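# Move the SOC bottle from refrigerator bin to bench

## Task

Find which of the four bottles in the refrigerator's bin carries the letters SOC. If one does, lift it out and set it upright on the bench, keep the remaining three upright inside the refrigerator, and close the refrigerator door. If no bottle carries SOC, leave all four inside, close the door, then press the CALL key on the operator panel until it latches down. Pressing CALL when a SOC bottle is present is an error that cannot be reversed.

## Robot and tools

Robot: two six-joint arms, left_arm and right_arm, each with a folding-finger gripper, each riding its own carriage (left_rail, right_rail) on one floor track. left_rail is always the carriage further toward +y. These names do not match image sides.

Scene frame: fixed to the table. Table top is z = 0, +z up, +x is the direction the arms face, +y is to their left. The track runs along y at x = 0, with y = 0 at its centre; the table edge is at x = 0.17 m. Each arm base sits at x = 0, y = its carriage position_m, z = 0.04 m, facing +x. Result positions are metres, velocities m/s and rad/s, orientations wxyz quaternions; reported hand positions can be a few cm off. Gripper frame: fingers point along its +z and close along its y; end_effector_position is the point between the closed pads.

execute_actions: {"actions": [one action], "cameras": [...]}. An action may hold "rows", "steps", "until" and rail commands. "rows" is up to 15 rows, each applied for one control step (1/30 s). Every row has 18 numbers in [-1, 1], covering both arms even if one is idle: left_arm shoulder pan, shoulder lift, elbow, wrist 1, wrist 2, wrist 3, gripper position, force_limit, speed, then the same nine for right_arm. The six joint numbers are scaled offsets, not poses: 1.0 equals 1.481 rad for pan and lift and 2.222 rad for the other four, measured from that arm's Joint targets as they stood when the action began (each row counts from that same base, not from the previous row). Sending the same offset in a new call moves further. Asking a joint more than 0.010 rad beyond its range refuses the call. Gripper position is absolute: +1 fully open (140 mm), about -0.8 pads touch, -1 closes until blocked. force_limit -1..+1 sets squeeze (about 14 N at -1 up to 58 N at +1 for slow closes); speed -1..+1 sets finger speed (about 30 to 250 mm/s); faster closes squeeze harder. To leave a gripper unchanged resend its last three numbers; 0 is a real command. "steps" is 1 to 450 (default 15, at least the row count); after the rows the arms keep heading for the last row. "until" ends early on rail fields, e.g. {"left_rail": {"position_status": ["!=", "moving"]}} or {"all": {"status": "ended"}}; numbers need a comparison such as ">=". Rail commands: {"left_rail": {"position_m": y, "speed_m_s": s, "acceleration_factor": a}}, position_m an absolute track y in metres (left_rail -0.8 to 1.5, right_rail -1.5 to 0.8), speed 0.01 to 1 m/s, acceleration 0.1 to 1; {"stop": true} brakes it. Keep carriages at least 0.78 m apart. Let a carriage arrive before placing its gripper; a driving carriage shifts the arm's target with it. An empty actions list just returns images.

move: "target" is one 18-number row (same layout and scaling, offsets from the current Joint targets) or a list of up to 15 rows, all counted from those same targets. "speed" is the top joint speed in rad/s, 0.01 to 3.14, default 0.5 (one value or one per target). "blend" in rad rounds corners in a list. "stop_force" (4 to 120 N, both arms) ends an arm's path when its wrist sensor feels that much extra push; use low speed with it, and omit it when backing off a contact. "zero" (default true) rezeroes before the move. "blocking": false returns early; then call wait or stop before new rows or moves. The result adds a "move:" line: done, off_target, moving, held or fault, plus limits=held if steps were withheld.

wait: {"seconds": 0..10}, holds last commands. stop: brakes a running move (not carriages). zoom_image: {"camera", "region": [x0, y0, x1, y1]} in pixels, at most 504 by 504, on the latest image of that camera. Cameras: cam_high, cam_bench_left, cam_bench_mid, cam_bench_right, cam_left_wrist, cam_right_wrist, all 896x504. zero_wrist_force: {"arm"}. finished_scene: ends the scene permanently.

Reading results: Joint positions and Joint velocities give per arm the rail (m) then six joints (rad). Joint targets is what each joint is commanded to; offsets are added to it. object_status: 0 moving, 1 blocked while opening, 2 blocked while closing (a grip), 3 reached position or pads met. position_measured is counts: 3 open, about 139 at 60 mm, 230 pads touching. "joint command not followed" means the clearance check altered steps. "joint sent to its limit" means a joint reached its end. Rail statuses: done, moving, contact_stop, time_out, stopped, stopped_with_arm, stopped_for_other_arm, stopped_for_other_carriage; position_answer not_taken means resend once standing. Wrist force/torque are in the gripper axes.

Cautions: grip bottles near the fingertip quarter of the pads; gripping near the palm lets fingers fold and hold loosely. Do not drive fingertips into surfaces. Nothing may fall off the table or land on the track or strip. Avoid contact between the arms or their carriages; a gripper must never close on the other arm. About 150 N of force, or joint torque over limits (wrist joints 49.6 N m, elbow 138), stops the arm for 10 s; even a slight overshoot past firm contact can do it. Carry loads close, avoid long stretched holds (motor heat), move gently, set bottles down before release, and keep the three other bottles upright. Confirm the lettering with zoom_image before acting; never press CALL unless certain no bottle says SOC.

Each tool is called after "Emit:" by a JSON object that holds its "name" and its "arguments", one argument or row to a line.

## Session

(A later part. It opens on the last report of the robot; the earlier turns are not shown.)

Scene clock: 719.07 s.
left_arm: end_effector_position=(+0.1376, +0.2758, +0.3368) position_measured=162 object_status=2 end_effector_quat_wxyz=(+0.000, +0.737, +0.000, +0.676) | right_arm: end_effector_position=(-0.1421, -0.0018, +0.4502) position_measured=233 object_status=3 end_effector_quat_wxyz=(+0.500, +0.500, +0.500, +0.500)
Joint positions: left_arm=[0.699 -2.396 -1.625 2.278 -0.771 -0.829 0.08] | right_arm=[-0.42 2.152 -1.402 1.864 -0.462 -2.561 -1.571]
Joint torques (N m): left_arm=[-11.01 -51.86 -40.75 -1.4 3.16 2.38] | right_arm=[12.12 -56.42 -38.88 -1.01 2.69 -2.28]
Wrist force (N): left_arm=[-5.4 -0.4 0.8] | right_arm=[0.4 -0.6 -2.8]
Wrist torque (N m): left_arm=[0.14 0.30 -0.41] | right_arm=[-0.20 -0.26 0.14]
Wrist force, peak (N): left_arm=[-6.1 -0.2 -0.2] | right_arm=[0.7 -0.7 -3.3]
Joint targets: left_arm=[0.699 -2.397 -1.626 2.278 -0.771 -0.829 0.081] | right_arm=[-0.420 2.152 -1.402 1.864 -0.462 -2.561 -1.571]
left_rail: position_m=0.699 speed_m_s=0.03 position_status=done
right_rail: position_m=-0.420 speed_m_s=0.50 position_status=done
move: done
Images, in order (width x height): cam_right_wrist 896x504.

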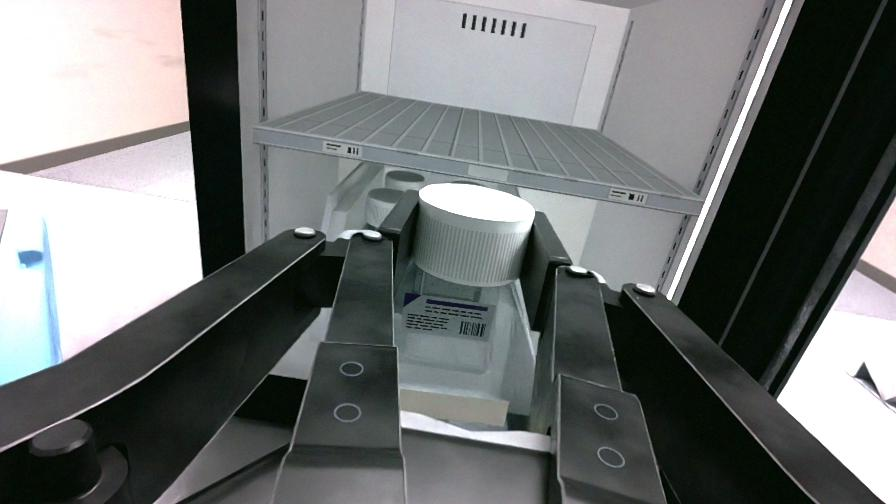

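Emit:
{"name": "zoom_image", "arguments": {
  "camera": "cam_right_wrist",
  "region": [280, 150, 540, 450]
}}

Scaled by 1.680 from the camera's 896x504 image, which has a finer 1280x720 frame.

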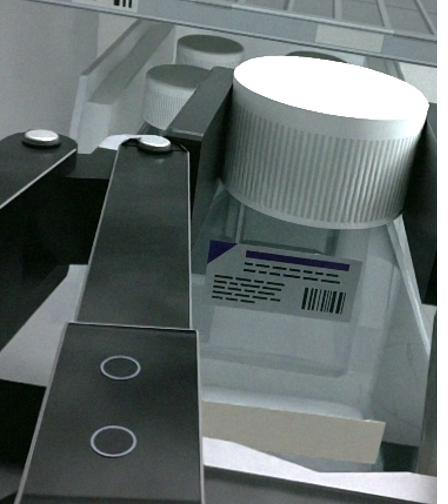

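Emit:
{"name": "execute_actions", "arguments": {
  "actions": [
    {"left_rail": {"position_m": 1.27, "speed_m_s": 0.15, "acceleration_factor": 0.2}, "steps": 300, "until": {"left_rail": {"position_status": ["!=", "moving"]}}}
  ],
  "cameras": ["cam_right_wrist","cam_bench_left"]
}}

Scene clock: 727.53 s.
left_arm: end_effector_position=(+0.1376, +0.8468, +0.3368) position_measured=162 object_status=2 end_effector_quat_wxyz=(+0.000, +0.737, +0.000, +0.675) | right_arm: end_effector_position=(-0.1421, -0.0018, +0.4502) position_measured=233 object_status=3 end_effector_quat_wxyz=(+0.500, +0.500, +0.500, +0.500)
Joint positions: left_arm=[1.27 -2.397 -1.626 2.278 -0.771 -0.829 0.081] | right_arm=[-0.42 2.152 -1.402 1.864 -0.462 -2.561 -1.571]
Joint torques (N m): left_arm=[-3.66 -53.76 -29.53 1.73 -0.4 1.82] | right_arm=[14.78 -53.38 -39.46 -0.88 2.91 -2.09]
Wrist force (N): left_arm=[-5.2 -0.1 0.8] | right_arm=[0.4 -0.7 -2.8]
Wrist torque (N m): left_arm=[0.20 0.26 -0.41] | right_arm=[-0.24 -0.27 0.15]
Wrist force, peak (N): left_arm=[-5.8 -0.3 1.0] | right_arm=[0.7 -0.7 -3.2]
Joint targets: left_arm=[1.270 -2.397 -1.626 2.278 -0.771 -0.829 0.081] | right_arm=[-0.420 2.152 -1.402 1.864 -0.462 -2.561 -1.571]
Tool commands: left_gripper/position=-0.98 left_gripper/force_limit=+1.0 left_gripper/speed=-1.0 right_gripper/position=-1.0 right_gripper/force_limit=-0.5 right_gripper/speed=+0.0
left_rail: position_m=1.270 speed_m_s=0.15 position_status=done
right_rail: position_m=-0.420 speed_m_s=0.50 position_status=done
Images, in order (width x height): cam_bench_left 896x504, cam_right_wrist 896x504.

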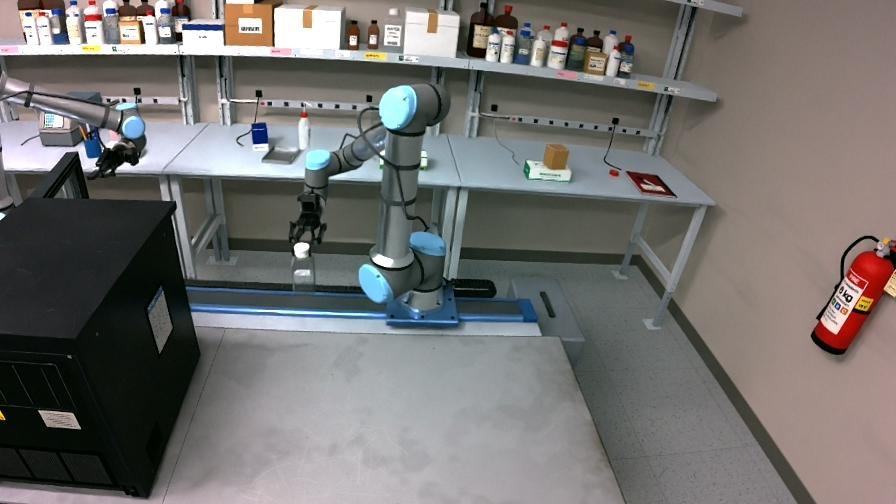

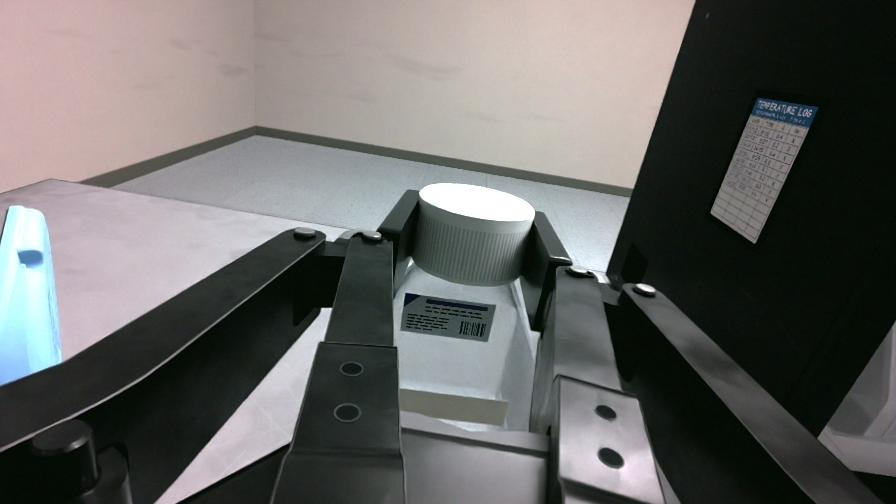

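Emit:
{"name": "zoom_image", "arguments": {
  "camera": "cam_bench_left",
  "region": [260, 180, 360, 320]
}}

Emit:
{"name": "zoom_image", "arguments": {
  "camera": "cam_right_wrist",
  "region": [380, 260, 560, 440]
}}

Scaled by 3.600 from the camera's 896x504 image, which has a finer 1280x720 frame.

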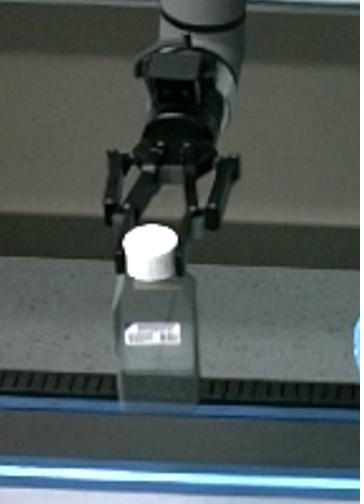

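Scaled by 2.800 from the camera's 896x504 image, which has a finer 1280x720 frame.

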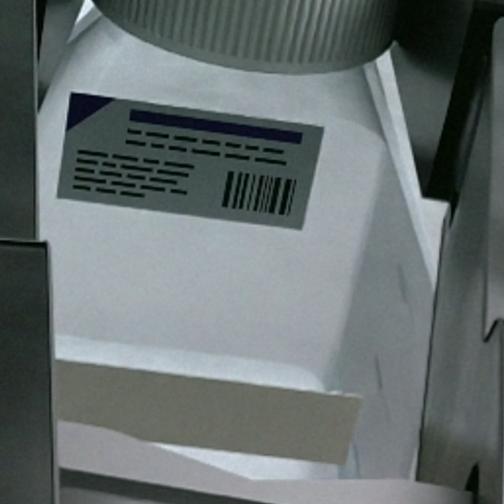

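Emit:
{"name": "move", "arguments": {
  "target": [0.72795,0.11891,-0.0770,0.05131,0.32934,-0.03645,-0.98,1.0,-1,0,0,0,0,0,0,-1,-0.5,0],
  "speed": 0.25,
  "cameras": ["cam_right_wrist","cam_bench_left"]
}}

Scene clock: 754.47 s.
left_arm: end_effector_position=(+0.6200, +0.9200, +0.3599) position_measured=162 object_status=2 end_effector_quat_wxyz=(-0.123, +0.696, +0.123, +0.696) end_effector_velocity=(+0.002, +0.000, +0.000) end_effector_angular_velocity=(+0.000, +0.000, -0.002) | right_arm: end_effector_position=(-0.1421, -0.0018, +0.4502) position_measured=233 object_status=3 end_effector_quat_wxyz=(+0.500, +0.500, +0.500, +0.500)
Joint positions: left_arm=[1.27 -1.319 -1.45 2.107 -0.657 -0.097 0] | right_arm=[-0.42 2.152 -1.402 1.864 -0.462 -2.561 -1.571]
Joint velocities: left_arm=[0 0.003 0.001 0 0 0.005 -0.001] | right_arm=[within noise]
Joint torques (N m): left_arm=[10.44 -36.13 -42.57 3.9 2.93 -3.24] | right_arm=[14.47 -52.06 -39.97 -1.1 2.86 -2.09]
Wrist force (N): left_arm=[-5.1 -0.1 1.0] | right_arm=[0.7 -0.8 -2.9]
Wrist torque (N m): left_arm=[0.23 0.19 -0.19] | right_arm=[-0.24 -0.32 0.15]
Wrist force, peak (N): left_arm=[-5.5 -0.2 2.5] | right_arm=[0.6 -0.5 -3.3]
Joint targets: left_arm=[1.270 -1.318 -1.449 2.107 -0.657 -0.097 0.000] | right_arm=[-0.420 2.152 -1.402 1.864 -0.462 -2.561 -1.571]
left_rail: position_m=1.270 speed_m_s=0.15 position_status=done
right_rail: position_m=-0.420 speed_m_s=0.50 position_status=done
move: done
Images, in order (width x height): cam_bench_left 896x504, cam_right_wrist 896x504.

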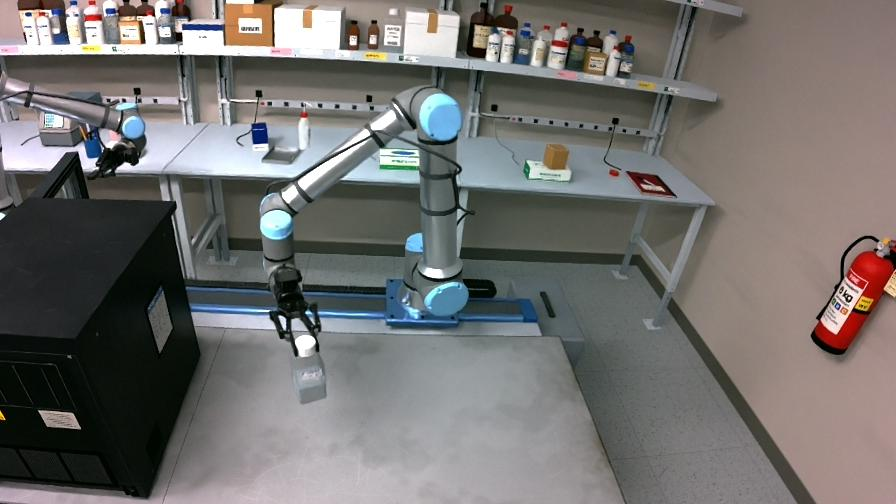

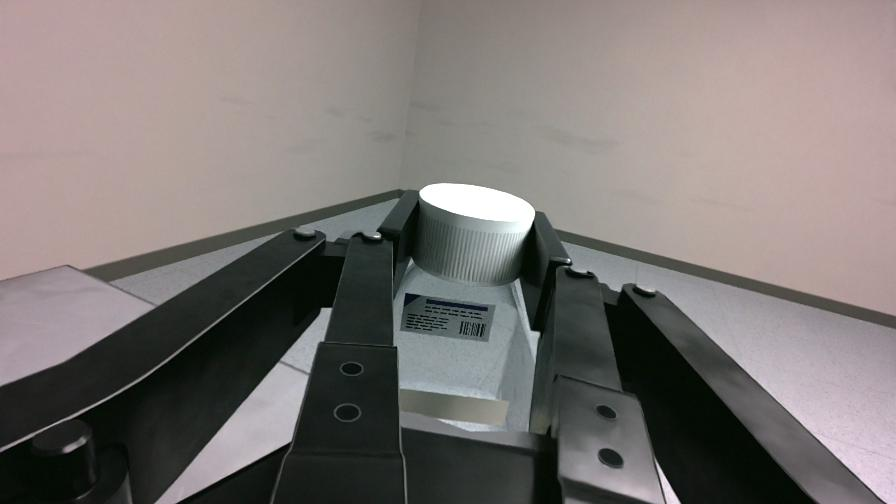

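Emit:
{"name": "zoom_image", "arguments": {
  "camera": "cam_bench_left",
  "region": [270, 320, 350, 420]
}}

Scaled by 5.040 from the camera's 896x504 image, which has a finer 1280x720 frame.

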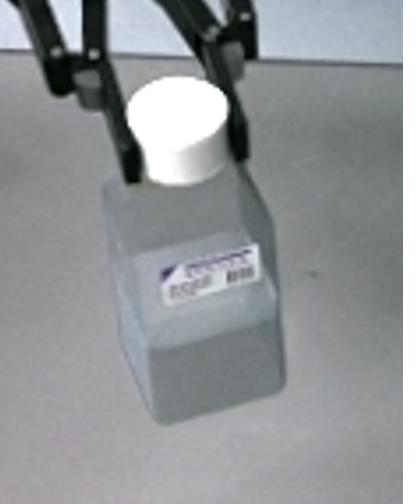

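Emit:
{"name": "zoom_image", "arguments": {
  "camera": "cam_right_wrist",
  "region": [390, 170, 560, 300]
}}

Scaled by 2.965 from the camera's 896x504 image, which has a finer 1280x720 frame.

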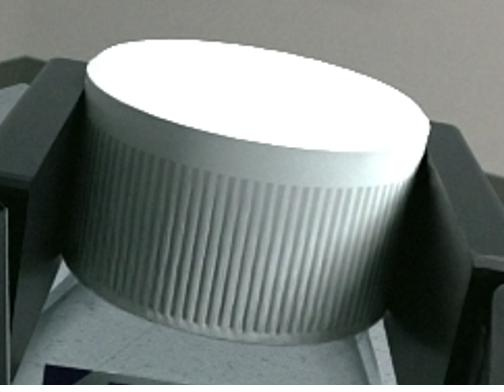

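Emit:
{"name": "move", "arguments": {
  "target": [-0.36043,-0.14834,0.14113,-0.15392,-0.08654,0.10675,-0.98,1.0,-1,0,0,0,0,0,0,-1,-0.5,0],
  "speed": 0.2,
  "cameras": ["cam_right_wrist"]
}}

Scene clock: 792.17 s.
left_arm: end_effector_position=(+0.3997, +0.8496, +0.3005) position_measured=162 object_status=2 end_effector_quat_wxyz=(+0.001, +0.731, +0.000, +0.682) | right_arm: end_effector_position=(-0.1421, -0.0018, +0.4502) position_measured=233 object_status=3 end_effector_quat_wxyz=(+0.500, +0.500, +0.500, +0.500)
Joint positions: left_arm=[1.27 -1.852 -1.669 2.42 -0.999 -0.289 0.237] | right_arm=[-0.42 2.152 -1.402 1.864 -0.462 -2.561 -1.571]
Joint torques (N m): left_arm=[-7.59 -50.48 -28.12 -3.51 -2.05 2.56] | right_arm=[11.45 -51.64 -40.36 -1.11 2.8 -2.03]
Wrist force (N): left_arm=[-4.8 0.3 0.8] | right_arm=[0.6 -0.7 -2.9]
Wrist torque (N m): left_arm=[0.29 0.17 -0.41] | right_arm=[-0.24 -0.31 0.14]
Wrist force, peak (N): left_arm=[-5.8 0.3 0.8] | right_arm=[0.7 -0.7 -3.2]
Joint targets: left_arm=[1.270 -1.852 -1.669 2.420 -0.999 -0.289 0.237] | right_arm=[-0.420 2.152 -1.402 1.864 -0.462 -2.561 -1.571]
left_rail: position_m=1.270 speed_m_s=0.15 position_status=done
right_rail: position_m=-0.420 speed_m_s=0.50 position_status=done
move: done
Images, in order (width x height): cam_right_wrist 896x504.

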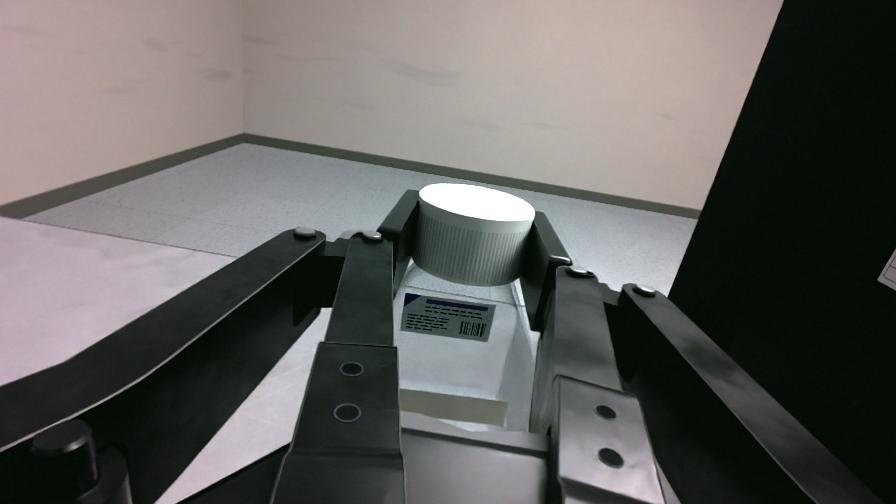

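Emit:
{"name": "move", "arguments": {
  "target": [0,0.18506,0.04149,-0.16484,0,0,-0.98,1.0,-1,0,0,0,0,0,0,-1,-0.5,0],
  "speed": 0.15,
  "stop_force": 12
}}

Emit:
{"name": "move", "arguments": {
  "target": [0,0.03783,0.00378,-0.02899,0,0,-0.98,1.0,-1,0,0,0,0,0,0,-1,-0.5,0],
  "speed": 0.015,
  "stop_force": 5,
  "cameras": ["cam_right_wrist","cam_bench_left"]
}}

Scene clock: 797.23 s.
left_arm: end_effector_position=(+0.3996, +0.8497, +0.1702) position_measured=162 object_status=2 end_effector_quat_wxyz=(+0.001, +0.731, +0.000, +0.682) | right_arm: end_effector_position=(-0.1421, -0.0018, +0.4502) position_measured=233 object_status=3 end_effector_quat_wxyz=(+0.500, +0.500, +0.500, +0.500)
Joint positions: left_arm=[1.27 -1.852 -1.395 2.512 -1.365 -0.289 0.237] | right_arm=[-0.42 2.152 -1.402 1.864 -0.462 -2.561 -1.571]
Joint torques (N m): left_arm=[-7.19 -23.28 -12.07 -3.55 -0.39 2.11] | right_arm=[12.04 -52.3 -40.29 -1.14 2.78 -1.88]
Wrist force (N): left_arm=[-5.1 -0.1 0.7] | right_arm=[0.4 -0.6 -2.8]
Wrist torque (N m): left_arm=[0.21 0.22 -0.42] | right_arm=[-0.21 -0.26 0.15]
Wrist force, peak (N): left_arm=[-5.8 -0.7 0.6] | right_arm=[0.6 -0.8 -3.3]
Joint targets: left_arm=[1.270 -1.852 -1.395 2.512 -1.365 -0.289 0.237] | right_arm=[-0.420 2.152 -1.402 1.864 -0.462 -2.561 -1.571]
left_rail: position_m=1.270 speed_m_s=0.15 position_status=done
right_rail: position_m=-0.420 speed_m_s=0.50 position_status=done
move: done

Scene clock: 799.87 s.
left_arm: end_effector_position=(+0.3996, +0.8495, +0.1628) position_measured=162 object_status=2 end_effector_quat_wxyz=(+0.001, +0.731, +0.000, +0.682) | right_arm: end_effector_position=(-0.1421, -0.0018, +0.4502) position_measured=233 object_status=3 end_effector_quat_wxyz=(+0.500, +0.500, +0.500, +0.500)
Joint positions: left_arm=[1.27 -1.852 -1.376 2.515 -1.387 -0.289 0.237] | right_arm=[-0.42 2.152 -1.402 1.864 -0.462 -2.561 -1.571]
Joint torques (N m): left_arm=[-5.62 -63.07 -20.53 2.85 0.22 2.26] | right_arm=[14.18 -51.34 -40.64 -1.25 2.86 -1.95]
Wrist force (N): left_arm=[1.4 -0.8 -0.4] | right_arm=[0.5 -0.6 -3.1]
Wrist torque (N m): left_arm=[0.31 0.12 -0.40] | right_arm=[-0.20 -0.29 0.15]
Wrist force, peak (N): left_arm=[10.2 -1.9 -3.8] | right_arm=[0.7 -0.7 -3.2]
Joint targets: left_arm=[1.270 -1.852 -1.376 2.515 -1.387 -0.289 0.237] | right_arm=[-0.420 2.152 -1.402 1.864 -0.462 -2.561 -1.571]
left_rail: position_m=1.270 speed_m_s=0.15 position_status=done
right_rail: position_m=-0.420 speed_m_s=0.50 position_status=done
move: contact (left_arm); left_arm: the wrist 1 is farthest, 0.043 rad from its target
Images, in order (width x height): cam_bench_left 896x504, cam_right_wrist 896x504.

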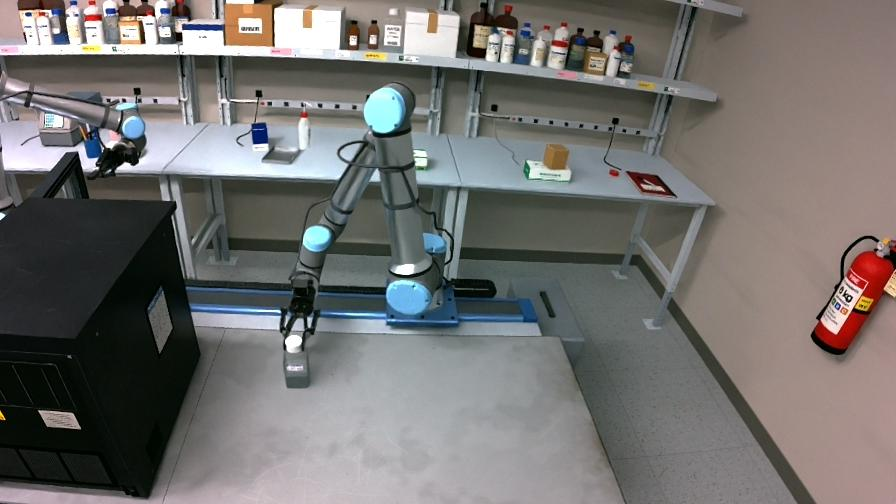

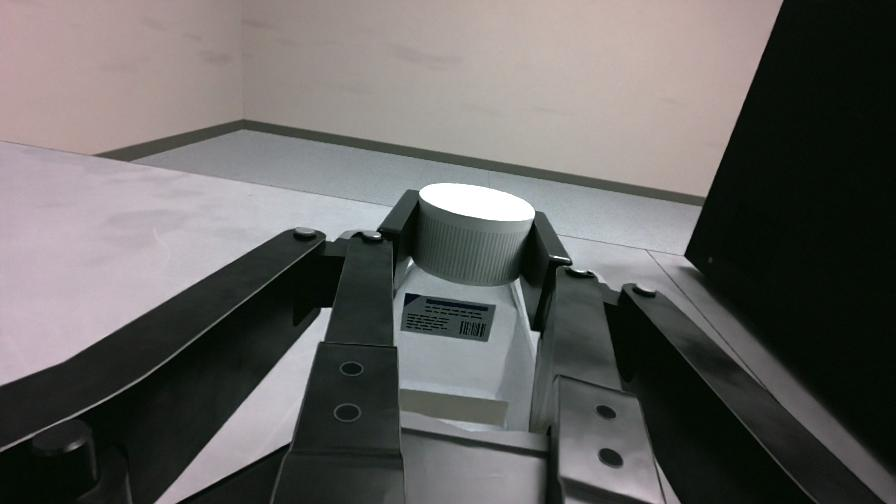

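Emit:
{"name": "zoom_image", "arguments": {
  "camera": "cam_bench_left",
  "region": [260, 310, 340, 410]
}}

Scaled by 5.040 from the camera's 896x504 image, which has a finer 1280x720 frame.

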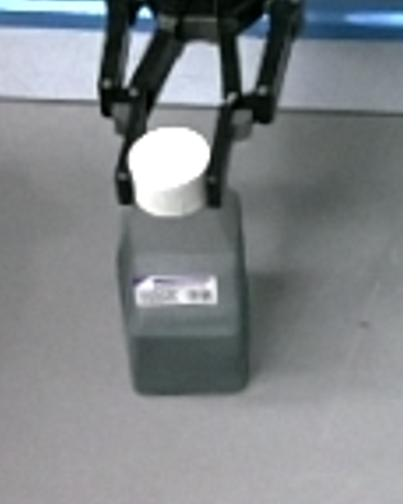

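Emit:
{"name": "move", "arguments": {
  "target": [0,0.00516,0.00052,-0.00395,0,0,-0.98,1.0,-1,0,0,0,0,0,0,-1,-0.5,0],
  "speed": 0.01,
  "stop_force": 12,
  "cameras": ["cam_right_wrist"]
}}

Scene clock: 805.10 s.
left_arm: end_effector_position=(+0.3996, +0.8495, +0.1626) position_measured=162 object_status=2 end_effector_quat_wxyz=(+0.001, +0.731, +0.000, +0.682) | right_arm: end_effector_position=(-0.1421, -0.0018, +0.4502) position_measured=233 object_status=3 end_effector_quat_wxyz=(+0.500, +0.500, +0.500, +0.500)
Joint positions: left_arm=[1.27 -1.852 -1.376 2.515 -1.388 -0.289 0.237] | right_arm=[-0.42 2.152 -1.402 1.864 -0.462 -2.561 -1.571]
Joint torques (N m): left_arm=[-7.17 -54.72 -21.3 1.94 0.31 2.12] | right_arm=[12.58 -49.76 -40.6 -1.12 2.77 -1.89]
Wrist force (N): left_arm=[14.0 -2.4 -3.7] | right_arm=[0.7 -0.8 -2.9]
Wrist torque (N m): left_arm=[0.38 0.38 -0.40] | right_arm=[-0.25 -0.33 0.14]
Wrist force, peak (N): left_arm=[20.9 -3.4 -5.6] | right_arm=[0.8 -0.7 -3.2]
Joint targets: left_arm=[1.270 -1.852 -1.376 2.515 -1.388 -0.289 0.237] | right_arm=[-0.420 2.152 -1.402 1.864 -0.462 -2.561 -1.571]
left_rail: position_m=1.270 speed_m_s=0.15 position_status=done
right_rail: position_m=-0.420 speed_m_s=0.50 position_status=done
move: contact (left_arm)
Images, in order (width x height): cam_right_wrist 896x504.

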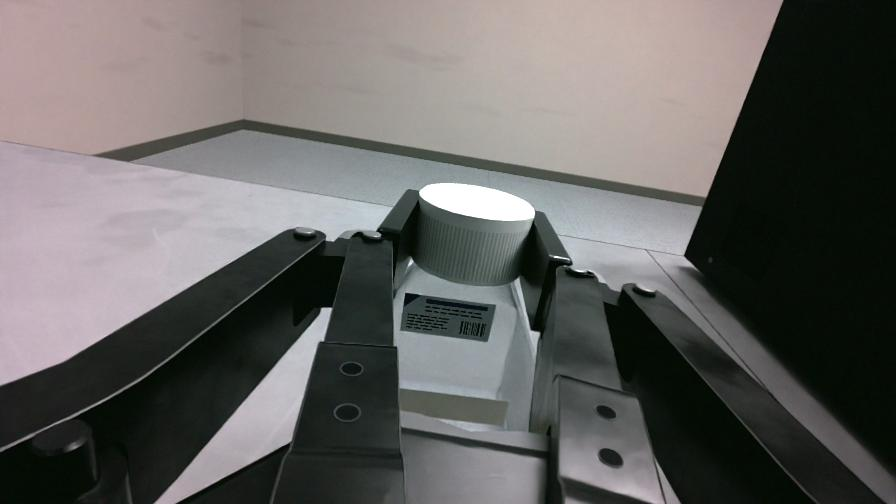

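Emit:
{"name": "execute_actions", "arguments": {
  "actions": [
    {"rows": [[0,0,0,0,0,0,0.05,1.0,-1,0,0,0,0,0,0,-1,-0.5,0]], "steps": 60}
  ],
  "cameras": ["cam_right_wrist"]
}}

Scene clock: 809.37 s.
left_arm: end_effector_position=(+0.3996, +0.8495, +0.1626) position_measured=123 object_status=3 end_effector_quat_wxyz=(+0.001, +0.731, +0.000, +0.682) | right_arm: end_effector_position=(-0.1421, -0.0018, +0.4502) position_measured=233 object_status=3 end_effector_quat_wxyz=(+0.500, +0.500, +0.500, +0.500)
Joint positions: left_arm=[1.27 -1.852 -1.376 2.515 -1.388 -0.289 0.237] | right_arm=[-0.42 2.152 -1.402 1.864 -0.462 -2.561 -1.571]
Joint torques (N m): left_arm=[-4.65 -55.18 -21.87 1.9 0.2 2.11] | right_arm=[12.86 -49.68 -41.54 -1.3 2.76 -1.88]
Wrist force (N): left_arm=[1.0 1.5 2.0] | right_arm=[0.5 -0.8 -3.0]
Wrist torque (N m): left_arm=[0.58 -0.27 -0.42] | right_arm=[-0.24 -0.29 0.14]
Wrist force, peak (N): left_arm=[14.5 -2.5 -4.2] | right_arm=[0.8 -0.5 -3.3]
Joint targets: left_arm=[1.270 -1.852 -1.376 2.515 -1.388 -0.289 0.237] | right_arm=[-0.420 2.152 -1.402 1.864 -0.462 -2.561 -1.571]
left_rail: position_m=1.270 speed_m_s=0.15 position_status=done
right_rail: position_m=-0.420 speed_m_s=0.50 position_status=done
Images, in order (width x height): cam_right_wrist 896x504.

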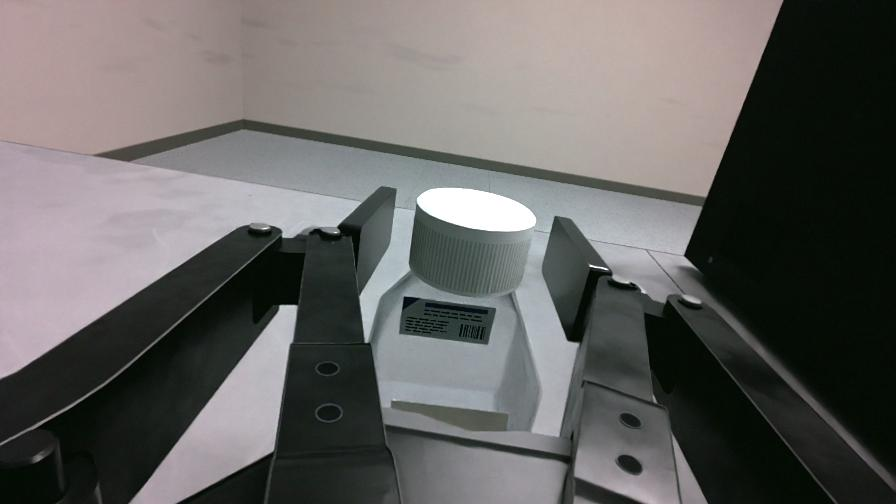

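Emit:
{"name": "move", "arguments": {
  "target": [-0.23457,-0.04625,-0.02466,0.11427,-0.15423,-0.06368,0.05,1.0,-1,0,0,0,0,0,0,-1,-0.5,0],
  "speed": 0.2,
  "cameras": ["cam_right_wrist","cam_bench_left"]
}}

Scene clock: 815.93 s.
left_arm: end_effector_position=(+0.2500, +0.8501, +0.2000) position_measured=123 object_status=3 end_effector_quat_wxyz=(+0.000, +0.731, +0.000, +0.682) | right_arm: end_effector_position=(-0.1421, -0.0018, +0.4502) position_measured=233 object_status=3 end_effector_quat_wxyz=(+0.500, +0.500, +0.500, +0.500)
Joint positions: left_arm=[1.27 -2.199 -1.444 2.46 -1.134 -0.631 0.096] | right_arm=[-0.42 2.152 -1.402 1.864 -0.462 -2.561 -1.571]
Joint torques (N m): left_arm=[-7.47 -58.56 -27.95 4.52 -2.65 -3.17] | right_arm=[12.2 -48.55 -41.71 -1.24 2.78 -1.75]
Wrist force (N): left_arm=[0.7 1.6 2.5] | right_arm=[0.8 -0.7 -3.0]
Wrist torque (N m): left_arm=[0.61 -0.20 -0.18] | right_arm=[-0.22 -0.34 0.15]
Wrist force, peak (N): left_arm=[0.7 1.6 3.1] | right_arm=[0.7 -0.6 -3.2]
Joint targets: left_arm=[1.270 -2.200 -1.444 2.460 -1.134 -0.632 0.095] | right_arm=[-0.420 2.152 -1.402 1.864 -0.462 -2.561 -1.571]
left_rail: position_m=1.270 speed_m_s=0.15 position_status=done
right_rail: position_m=-0.420 speed_m_s=0.50 position_status=done
move: done
Images, in order (width x height): cam_bench_left 896x504, cam_right_wrist 896x504.

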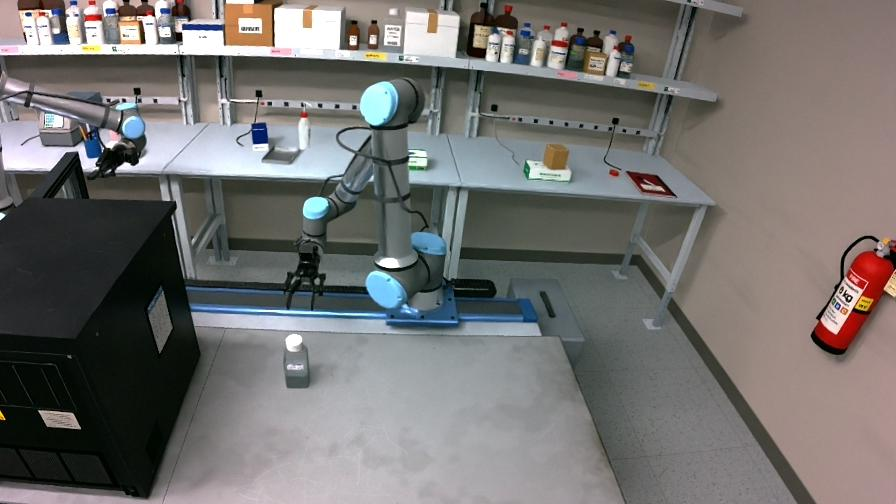

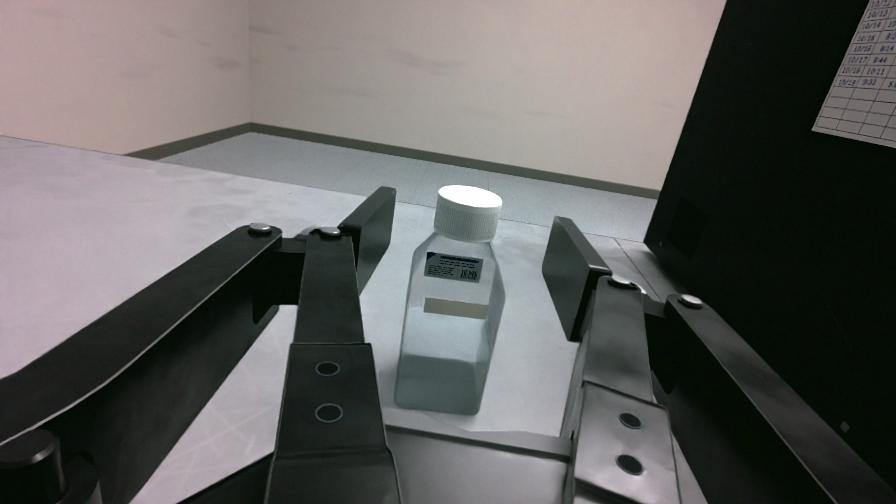

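Emit:
{"name": "zoom_image", "arguments": {
  "camera": "cam_right_wrist",
  "region": [390, 170, 520, 420]
}}

Scaled by 2.016 from the camera's 896x504 image, which has a finer 1280x720 frame.

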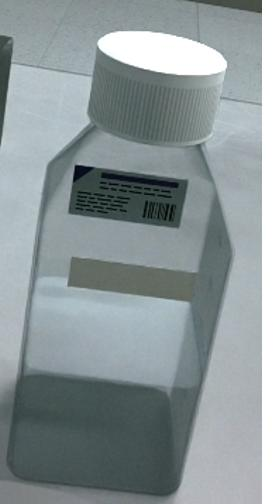

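Emit:
{"name": "zoom_image", "arguments": {
  "camera": "cam_right_wrist",
  "region": [450, 220, 520, 330]
}}

Scaled by 4.582 from the camera's 896x504 image, which has a finer 1280x720 frame.

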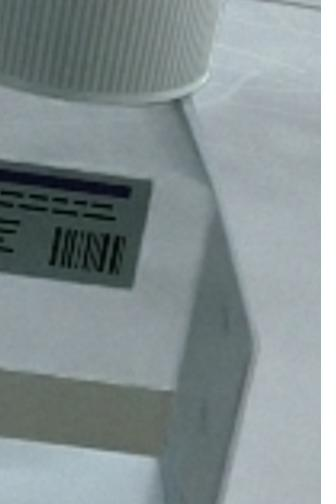

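Emit:
{"name": "move", "arguments": {
  "target": [0.1422,0.14649,-0.06247,0.01811,-0.21779,-0.04307,0.05,1.0,-1,0,0,0,0,0,0,-1,-0.5,0],
  "speed": 0.3
}}

Emit:
{"name": "execute_actions", "arguments": {
  "actions": [
    {"left_rail": {"position_m": 1.0, "speed_m_s": 0.15, "acceleration_factor": 0.2}, "steps": 200, "until": {"left_rail": {"position_status": ["!=", "moving"]}}}
  ],
  "cameras": ["cam_right_wrist"]
}}

Scene clock: 847.30 s.
left_arm: end_effector_position=(+0.2300, +0.9899, +0.1702) position_measured=123 object_status=3 end_effector_quat_wxyz=(-0.242, +0.664, +0.241, +0.665) | right_arm: end_effector_position=(-0.1421, -0.0018, +0.4502) position_measured=233 object_status=3 end_effector_quat_wxyz=(+0.500, +0.500, +0.500, +0.500)
Joint positions: left_arm=[1.27 -1.989 -1.228 2.322 -1.093 -1.115 0] | right_arm=[-0.42 2.152 -1.402 1.864 -0.462 -2.561 -1.571]
Joint torques (N m): left_arm=[15.96 -37.14 -24.2 6.09 -2.53 -3.39] | right_arm=[10.77 -46.87 -41.93 -1.29 2.8 -1.73]
Wrist force (N): left_arm=[0.8 1.5 2.5] | right_arm=[0.7 -0.9 -2.5]
Wrist torque (N m): left_arm=[0.62 -0.21 -0.19] | right_arm=[-0.27 -0.32 0.15]
Wrist force, peak (N): left_arm=[0.7 1.9 2.9] | right_arm=[0.7 -0.5 -3.4]
Joint targets: left_arm=[1.270 -1.989 -1.227 2.322 -1.093 -1.116 0.000] | right_arm=[-0.420 2.152 -1.402 1.864 -0.462 -2.561 -1.571]
left_rail: position_m=1.270 speed_m_s=0.15 position_status=done
right_rail: position_m=-0.420 speed_m_s=0.50 position_status=done
move: done

Scene clock: 849.97 s.
left_arm: end_effector_position=(+0.2300, +0.7200, +0.1702) position_measured=123 object_status=3 end_effector_quat_wxyz=(-0.242, +0.664, +0.242, +0.665) | right_arm: end_effector_position=(-0.1421, -0.0018, +0.4502) position_measured=233 object_status=3 end_effector_quat_wxyz=(+0.500, +0.500, +0.500, +0.500)
Joint positions: left_arm=[1 -1.989 -1.227 2.322 -1.093 -1.116 0] | right_arm=[-0.42 2.152 -1.402 1.864 -0.462 -2.561 -1.571]
Joint torques (N m): left_arm=[8.76 -42.97 -13.18 5.43 -0.95 -3.01] | right_arm=[12.2 -47.85 -42.72 -1.05 2.79 -1.78]
Wrist force (N): left_arm=[0.2 1.8 2.5] | right_arm=[0.6 -0.3 -2.9]
Wrist torque (N m): left_arm=[0.68 -0.08 -0.19] | right_arm=[-0.15 -0.32 0.14]
Wrist force, peak (N): left_arm=[0.9 2.4 2.6] | right_arm=[0.6 -0.9 -3.2]
Joint targets: left_arm=[1.000 -1.989 -1.227 2.322 -1.093 -1.116 0.000] | right_arm=[-0.420 2.152 -1.402 1.864 -0.462 -2.561 -1.571]
Tool commands: left_gripper/position=+0.05 left_gripper/force_limit=+1.0 left_gripper/speed=-1.0 right_gripper/position=-1.0 right_gripper/force_limit=-0.5 right_gripper/speed=+0.0
left_rail: position_m=1.000 speed_m_s=0.15 position_status=done
right_rail: position_m=-0.420 speed_m_s=0.50 position_status=done
Images, in order (width x height): cam_right_wrist 896x504.

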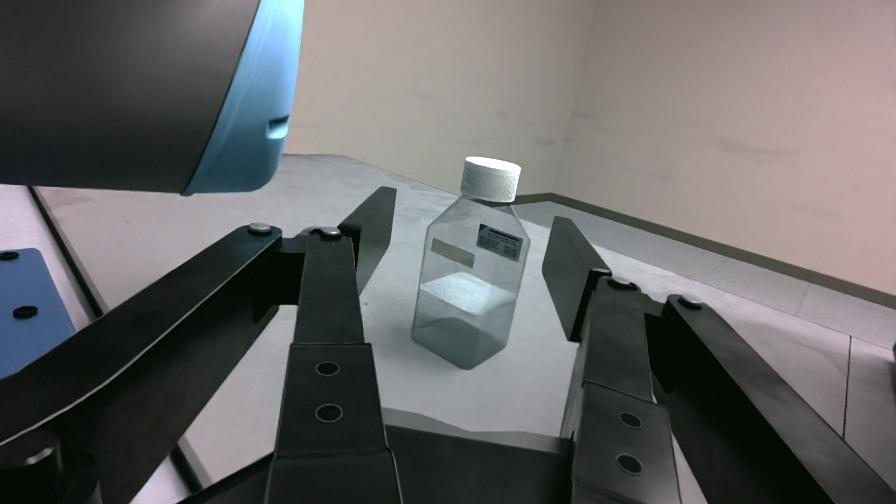

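Emit:
{"name": "zoom_image", "arguments": {
  "camera": "cam_right_wrist",
  "region": [400, 150, 540, 380]
}}

Scaled by 2.191 from the camera's 896x504 image, which has a finer 1280x720 frame.

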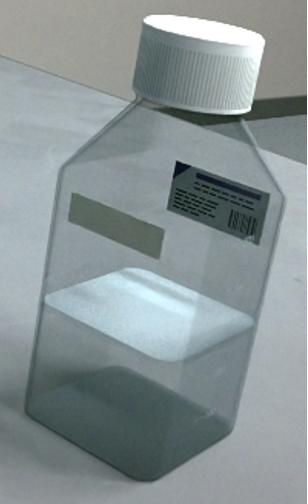

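Emit:
{"name": "move", "arguments": {
  "target": [-0.23923,-0.42537,-0.03056,0.04887,0.11341,0.18425,0.05,1.0,-1,0,0,0,0,0,0,-1,-0.5,0],
  "speed": 0.3
}}

Emit:
{"name": "execute_actions", "arguments": {
  "actions": [
    {"left_rail": {"position_m": 0.7708, "speed_m_s": 0.15, "acceleration_factor": 0.2}, "steps": 200, "until": {"left_rail": {"position_status": ["!=", "moving"]}}}
  ],
  "cameras": ["cam_right_wrist"]
}}

Scene clock: 872.63 s.
left_arm: end_effector_position=(+0.1400, +0.5771, +0.3443) position_measured=123 object_status=3 end_effector_quat_wxyz=(+0.000, +0.843, +0.000, +0.538) | right_arm: end_effector_position=(-0.1421, -0.0018, +0.4502) position_measured=233 object_status=3 end_effector_quat_wxyz=(+0.500, +0.500, +0.500, +0.500)
Joint positions: left_arm=[1 -2.343 -1.857 2.254 -0.985 -0.864 0.409] | right_arm=[-0.42 2.152 -1.402 1.864 -0.462 -2.561 -1.571]
Joint torques (N m): left_arm=[-7.51 -38.17 -47.14 2.82 4.16 2.17] | right_arm=[13.07 -47.31 -42.93 -0.94 2.79 -1.45]
Wrist force (N): left_arm=[1.3 1.1 2.2] | right_arm=[0.7 -0.7 -2.9]
Wrist torque (N m): left_arm=[0.38 -0.40 -0.39] | right_arm=[-0.23 -0.33 0.14]
Wrist force, peak (N): left_arm=[-0.6 1.6 3.6] | right_arm=[0.9 -0.6 -3.3]
Joint targets: left_arm=[1.000 -2.343 -1.857 2.254 -0.985 -0.864 0.409] | right_arm=[-0.420 2.152 -1.402 1.864 -0.462 -2.561 -1.571]
left_rail: position_m=1.000 speed_m_s=0.15 position_status=done
right_rail: position_m=-0.420 speed_m_s=0.50 position_status=done
move: done

Scene clock: 875.03 s.
left_arm: end_effector_position=(+0.1399, +0.3479, +0.3444) position_measured=123 object_status=3 end_effector_quat_wxyz=(+0.000, +0.843, +0.000, +0.538) | right_arm: end_effector_position=(-0.1421, -0.0018, +0.4502) position_measured=233 object_status=3 end_effector_quat_wxyz=(+0.500, +0.500, +0.500, +0.500)
Joint positions: left_arm=[0.771 -2.343 -1.857 2.254 -0.985 -0.864 0.409] | right_arm=[-0.42 2.152 -1.402 1.864 -0.462 -2.561 -1.571]
Joint torques (N m): left_arm=[-5.83 -35.94 -43.23 2.62 1.94 2.2] | right_arm=[12.21 -47.39 -42.51 -1.23 2.84 -1.48]
Wrist force (N): left_arm=[1.3 1.7 1.9] | right_arm=[0.4 -0.5 -2.9]
Wrist torque (N m): left_arm=[0.50 -0.40 -0.39] | right_arm=[-0.19 -0.27 0.14]
Wrist force, peak (N): left_arm=[1.3 2.3 2.2] | right_arm=[0.8 -0.5 -3.2]
Joint targets: left_arm=[0.771 -2.343 -1.857 2.254 -0.985 -0.864 0.409] | right_arm=[-0.420 2.152 -1.402 1.864 -0.462 -2.561 -1.571]
Tool commands: left_gripper/position=+0.05 left_gripper/force_limit=+1.0 left_gripper/speed=-1.0 right_gripper/position=-1.0 right_gripper/force_limit=-0.5 right_gripper/speed=+0.0
left_rail: position_m=0.771 speed_m_s=0.15 position_status=done
right_rail: position_m=-0.420 speed_m_s=0.50 position_status=done
Images, in order (width x height): cam_right_wrist 896x504.

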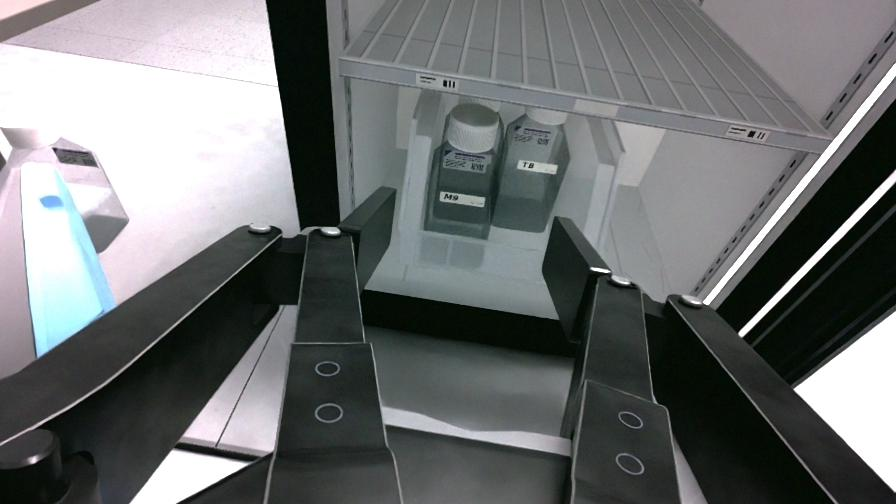

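Emit:
{"name": "zoom_image", "arguments": {
  "camera": "cam_right_wrist",
  "region": [400, 80, 620, 260]
}}

Scaled by 2.291 from the camera's 896x504 image, which has a finer 1280x720 frame.

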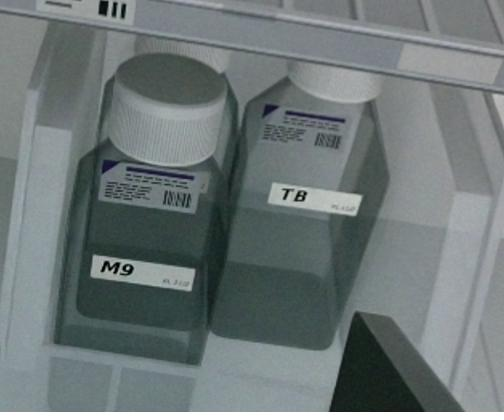

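Emit:
{"name": "zoom_image", "arguments": {
  "camera": "cam_right_wrist",
  "region": [430, 110, 520, 200]
}}

Scaled by 5.600 from the camera's 896x504 image, which has a finer 1280x720 frame.

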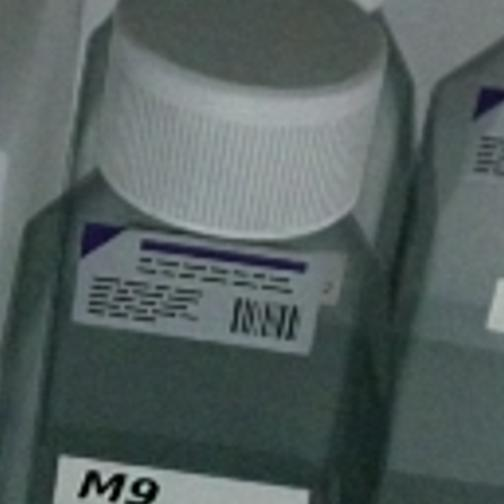

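Emit:
{"name": "move", "arguments": {
  "target": [0.31837,0.01408,0.1135,-0.31001,0.15284,0.23794,0.05,1.0,-1,0,0,0,0,0,0,-1,-0.5,0],
  "speed": 0.25,
  "cameras": ["cam_right_wrist"]
}}

Scene clock: 889.30 s.
left_arm: end_effector_position=(+0.3598, +0.3481, +0.2492) position_measured=123 object_status=3 end_effector_quat_wxyz=(+0.000, +0.843, +0.000, +0.537) | right_arm: end_effector_position=(-0.1421, -0.0018, +0.4502) position_measured=233 object_status=3 end_effector_quat_wxyz=(+0.500, +0.500, +0.500, +0.500)
Joint positions: left_arm=[0.771 -1.872 -1.837 2.506 -1.673 -0.524 0.937] | right_arm=[-0.42 2.152 -1.402 1.864 -0.462 -2.561 -1.571]
Joint torques (N m): left_arm=[10.78 -1.28 -31.64 -6.42 5.47 2.11] | right_arm=[13.11 -45.58 -42.79 -1.07 2.92 -1.35]
Wrist force (N): left_arm=[1.5 1.8 2.2] | right_arm=[0.7 -0.6 -3.2]
Wrist torque (N m): left_arm=[0.53 -0.44 -0.39] | right_arm=[-0.21 -0.34 0.15]
Wrist force, peak (N): left_arm=[1.7 1.7 2.6] | right_arm=[0.5 -0.7 -3.4]
Joint targets: left_arm=[0.771 -1.872 -1.837 2.506 -1.674 -0.524 0.938] | right_arm=[-0.420 2.152 -1.402 1.864 -0.462 -2.561 -1.571]
left_rail: position_m=0.771 speed_m_s=0.15 position_status=done
right_rail: position_m=-0.420 speed_m_s=0.50 position_status=done
move: done
Images, in order (width x height): cam_right_wrist 896x504.

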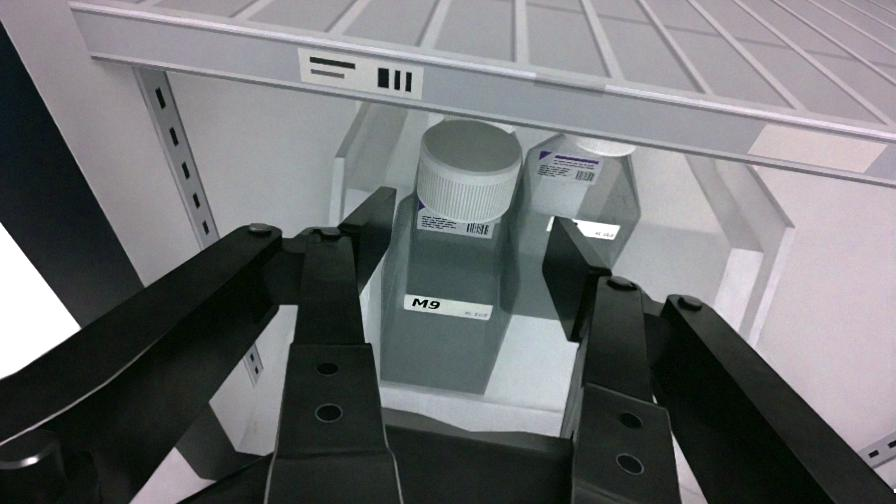

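Emit:
{"name": "move", "arguments": {
  "target": [0.07772,0.0223,0.01098,-0.11094,0.02363,0.09676,0.05,1.0,-1,0,0,0,0,0,0,-1,-0.5,0],
  "speed": 0.08,
  "stop_force": 8,
  "cameras": ["cam_right_wrist"]
}}

Scene clock: 900.87 s.
left_arm: end_effector_position=(+0.4065, +0.3482, +0.2492) position_measured=123 object_status=3 end_effector_quat_wxyz=(+0.000, +0.843, +0.000, +0.537) | right_arm: end_effector_position=(-0.1421, -0.0018, +0.4502) position_measured=233 object_status=3 end_effector_quat_wxyz=(+0.500, +0.500, +0.500, +0.500)
Joint positions: left_arm=[0.771 -1.757 -1.804 2.53 -1.92 -0.472 1.153] | right_arm=[-0.42 2.152 -1.402 1.864 -0.462 -2.561 -1.571]
Joint torques (N m): left_arm=[12.02 -2.09 -28.6 -6.88 6.11 2.22] | right_arm=[11.2 -46.31 -43.67 -0.85 2.69 -1.48]
Wrist force (N): left_arm=[1.3 2.7 1.3] | right_arm=[0.6 -0.7 -3.0]
Wrist torque (N m): left_arm=[0.51 -0.49 -0.42] | right_arm=[-0.22 -0.30 0.14]
Wrist force, peak (N): left_arm=[1.6 1.9 2.5] | right_arm=[0.4 -0.7 -3.5]
Joint targets: left_arm=[0.771 -1.757 -1.804 2.530 -1.920 -0.472 1.153] | right_arm=[-0.420 2.152 -1.402 1.864 -0.462 -2.561 -1.571]
left_rail: position_m=0.771 speed_m_s=0.15 position_status=done
right_rail: position_m=-0.420 speed_m_s=0.50 position_status=done
move: done
Images, in order (width x height): cam_right_wrist 896x504.

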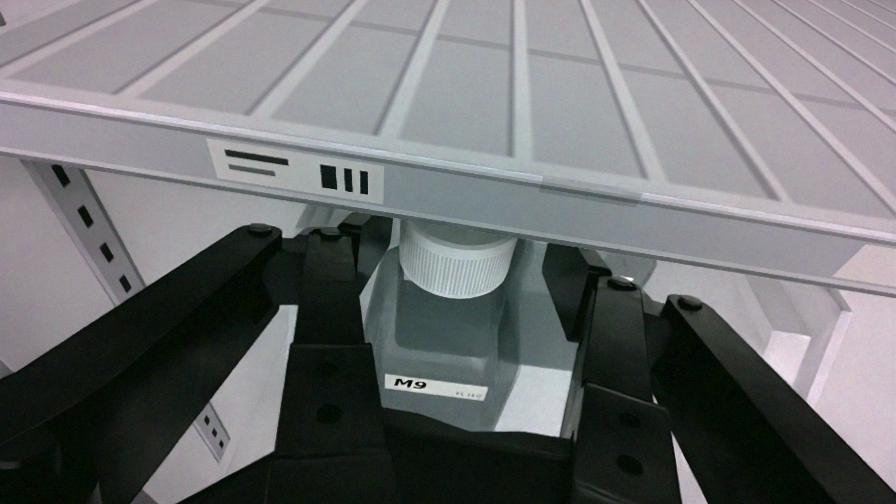

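Emit:
{"name": "execute_actions", "arguments": {
  "actions": [
    {"rows": [[0,0,0,0,0,0,-1,-1,-1,0,0,0,0,0,0,-1,-0.5,0]], "steps": 75}
  ],
  "cameras": ["cam_right_wrist"]
}}

Scene clock: 905.30 s.
left_arm: end_effector_position=(+0.4065, +0.3482, +0.2492) position_measured=159 object_status=2 end_effector_quat_wxyz=(+0.000, +0.843, +0.000, +0.537) | right_arm: end_effector_position=(-0.1421, -0.0018, +0.4502) position_measured=233 object_status=3 end_effector_quat_wxyz=(+0.500, +0.500, +0.500, +0.500)
Joint positions: left_arm=[0.771 -1.757 -1.804 2.53 -1.92 -0.472 1.153] | right_arm=[-0.42 2.152 -1.402 1.864 -0.462 -2.561 -1.571]
Joint torques (N m): left_arm=[5.03 -9.78 -38.07 -0.98 0.01 0.58] | right_arm=[11.17 -45.33 -44.14 -1.08 2.63 -1.28]
Wrist force (N): left_arm=[1.1 1.1 1.5] | right_arm=[0.4 -0.9 -3.1]
Wrist torque (N m): left_arm=[0.45 -0.46 -0.42] | right_arm=[-0.28 -0.27 0.15]
Wrist force, peak (N): left_arm=[6.0 -1.6 -0.6] | right_arm=[0.9 -1.0 -3.3]
Joint targets: left_arm=[0.771 -1.757 -1.804 2.530 -1.920 -0.472 1.153] | right_arm=[-0.420 2.152 -1.402 1.864 -0.462 -2.561 -1.571]
left_rail: position_m=0.771 speed_m_s=0.15 position_status=done
right_rail: position_m=-0.420 speed_m_s=0.50 position_status=done
Images, in order (width x height): cam_right_wrist 896x504.

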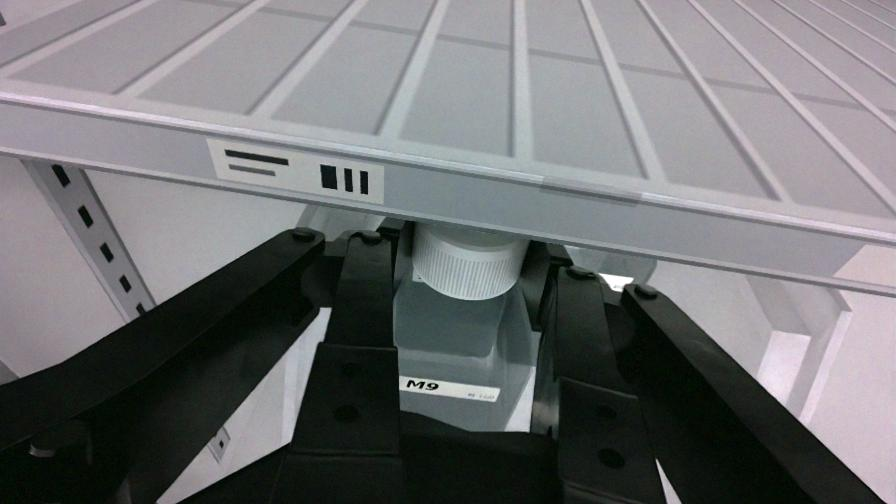

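Emit:
{"name": "execute_actions", "arguments": {
  "actions": [
    {"rows": [[0,0,0,0,0,0,-0.98,0.5,-1,0,0,0,0,0,0,-1,-0.5,0]], "steps": 45}
  ]
}}

Scene clock: 908.07 s.
left_arm: end_effector_position=(+0.4065, +0.3482, +0.2492) position_measured=161 object_status=2 end_effector_quat_wxyz=(+0.000, +0.843, +0.000, +0.537) | right_arm: end_effector_position=(-0.1421, -0.0018, +0.4502) position_measured=233 object_status=3 end_effector_quat_wxyz=(+0.500, +0.500, +0.500, +0.500)
Joint positions: left_arm=[0.771 -1.757 -1.804 2.53 -1.92 -0.472 1.153] | right_arm=[-0.42 2.152 -1.402 1.864 -0.462 -2.561 -1.571]
Joint torques (N m): left_arm=[-5.8 -21.01 -40.55 -0.78 0.12 -1.54] | right_arm=[11.02 -44.49 -43.63 -1.19 2.8 -1.25]
Wrist force (N): left_arm=[3.0 1.4 0.0] | right_arm=[0.8 -0.7 -2.8]
Wrist torque (N m): left_arm=[0.46 -0.42 -0.47] | right_arm=[-0.24 -0.35 0.14]
Wrist force, peak (N): left_arm=[3.8 1.3 -0.3] | right_arm=[0.9 -0.7 -3.1]
Joint targets: left_arm=[0.771 -1.757 -1.804 2.530 -1.920 -0.472 1.153] | right_arm=[-0.420 2.152 -1.402 1.864 -0.462 -2.561 -1.571]
left_rail: position_m=0.771 speed_m_s=0.15 position_status=done
right_rail: position_m=-0.420 speed_m_s=0.50 position_status=done


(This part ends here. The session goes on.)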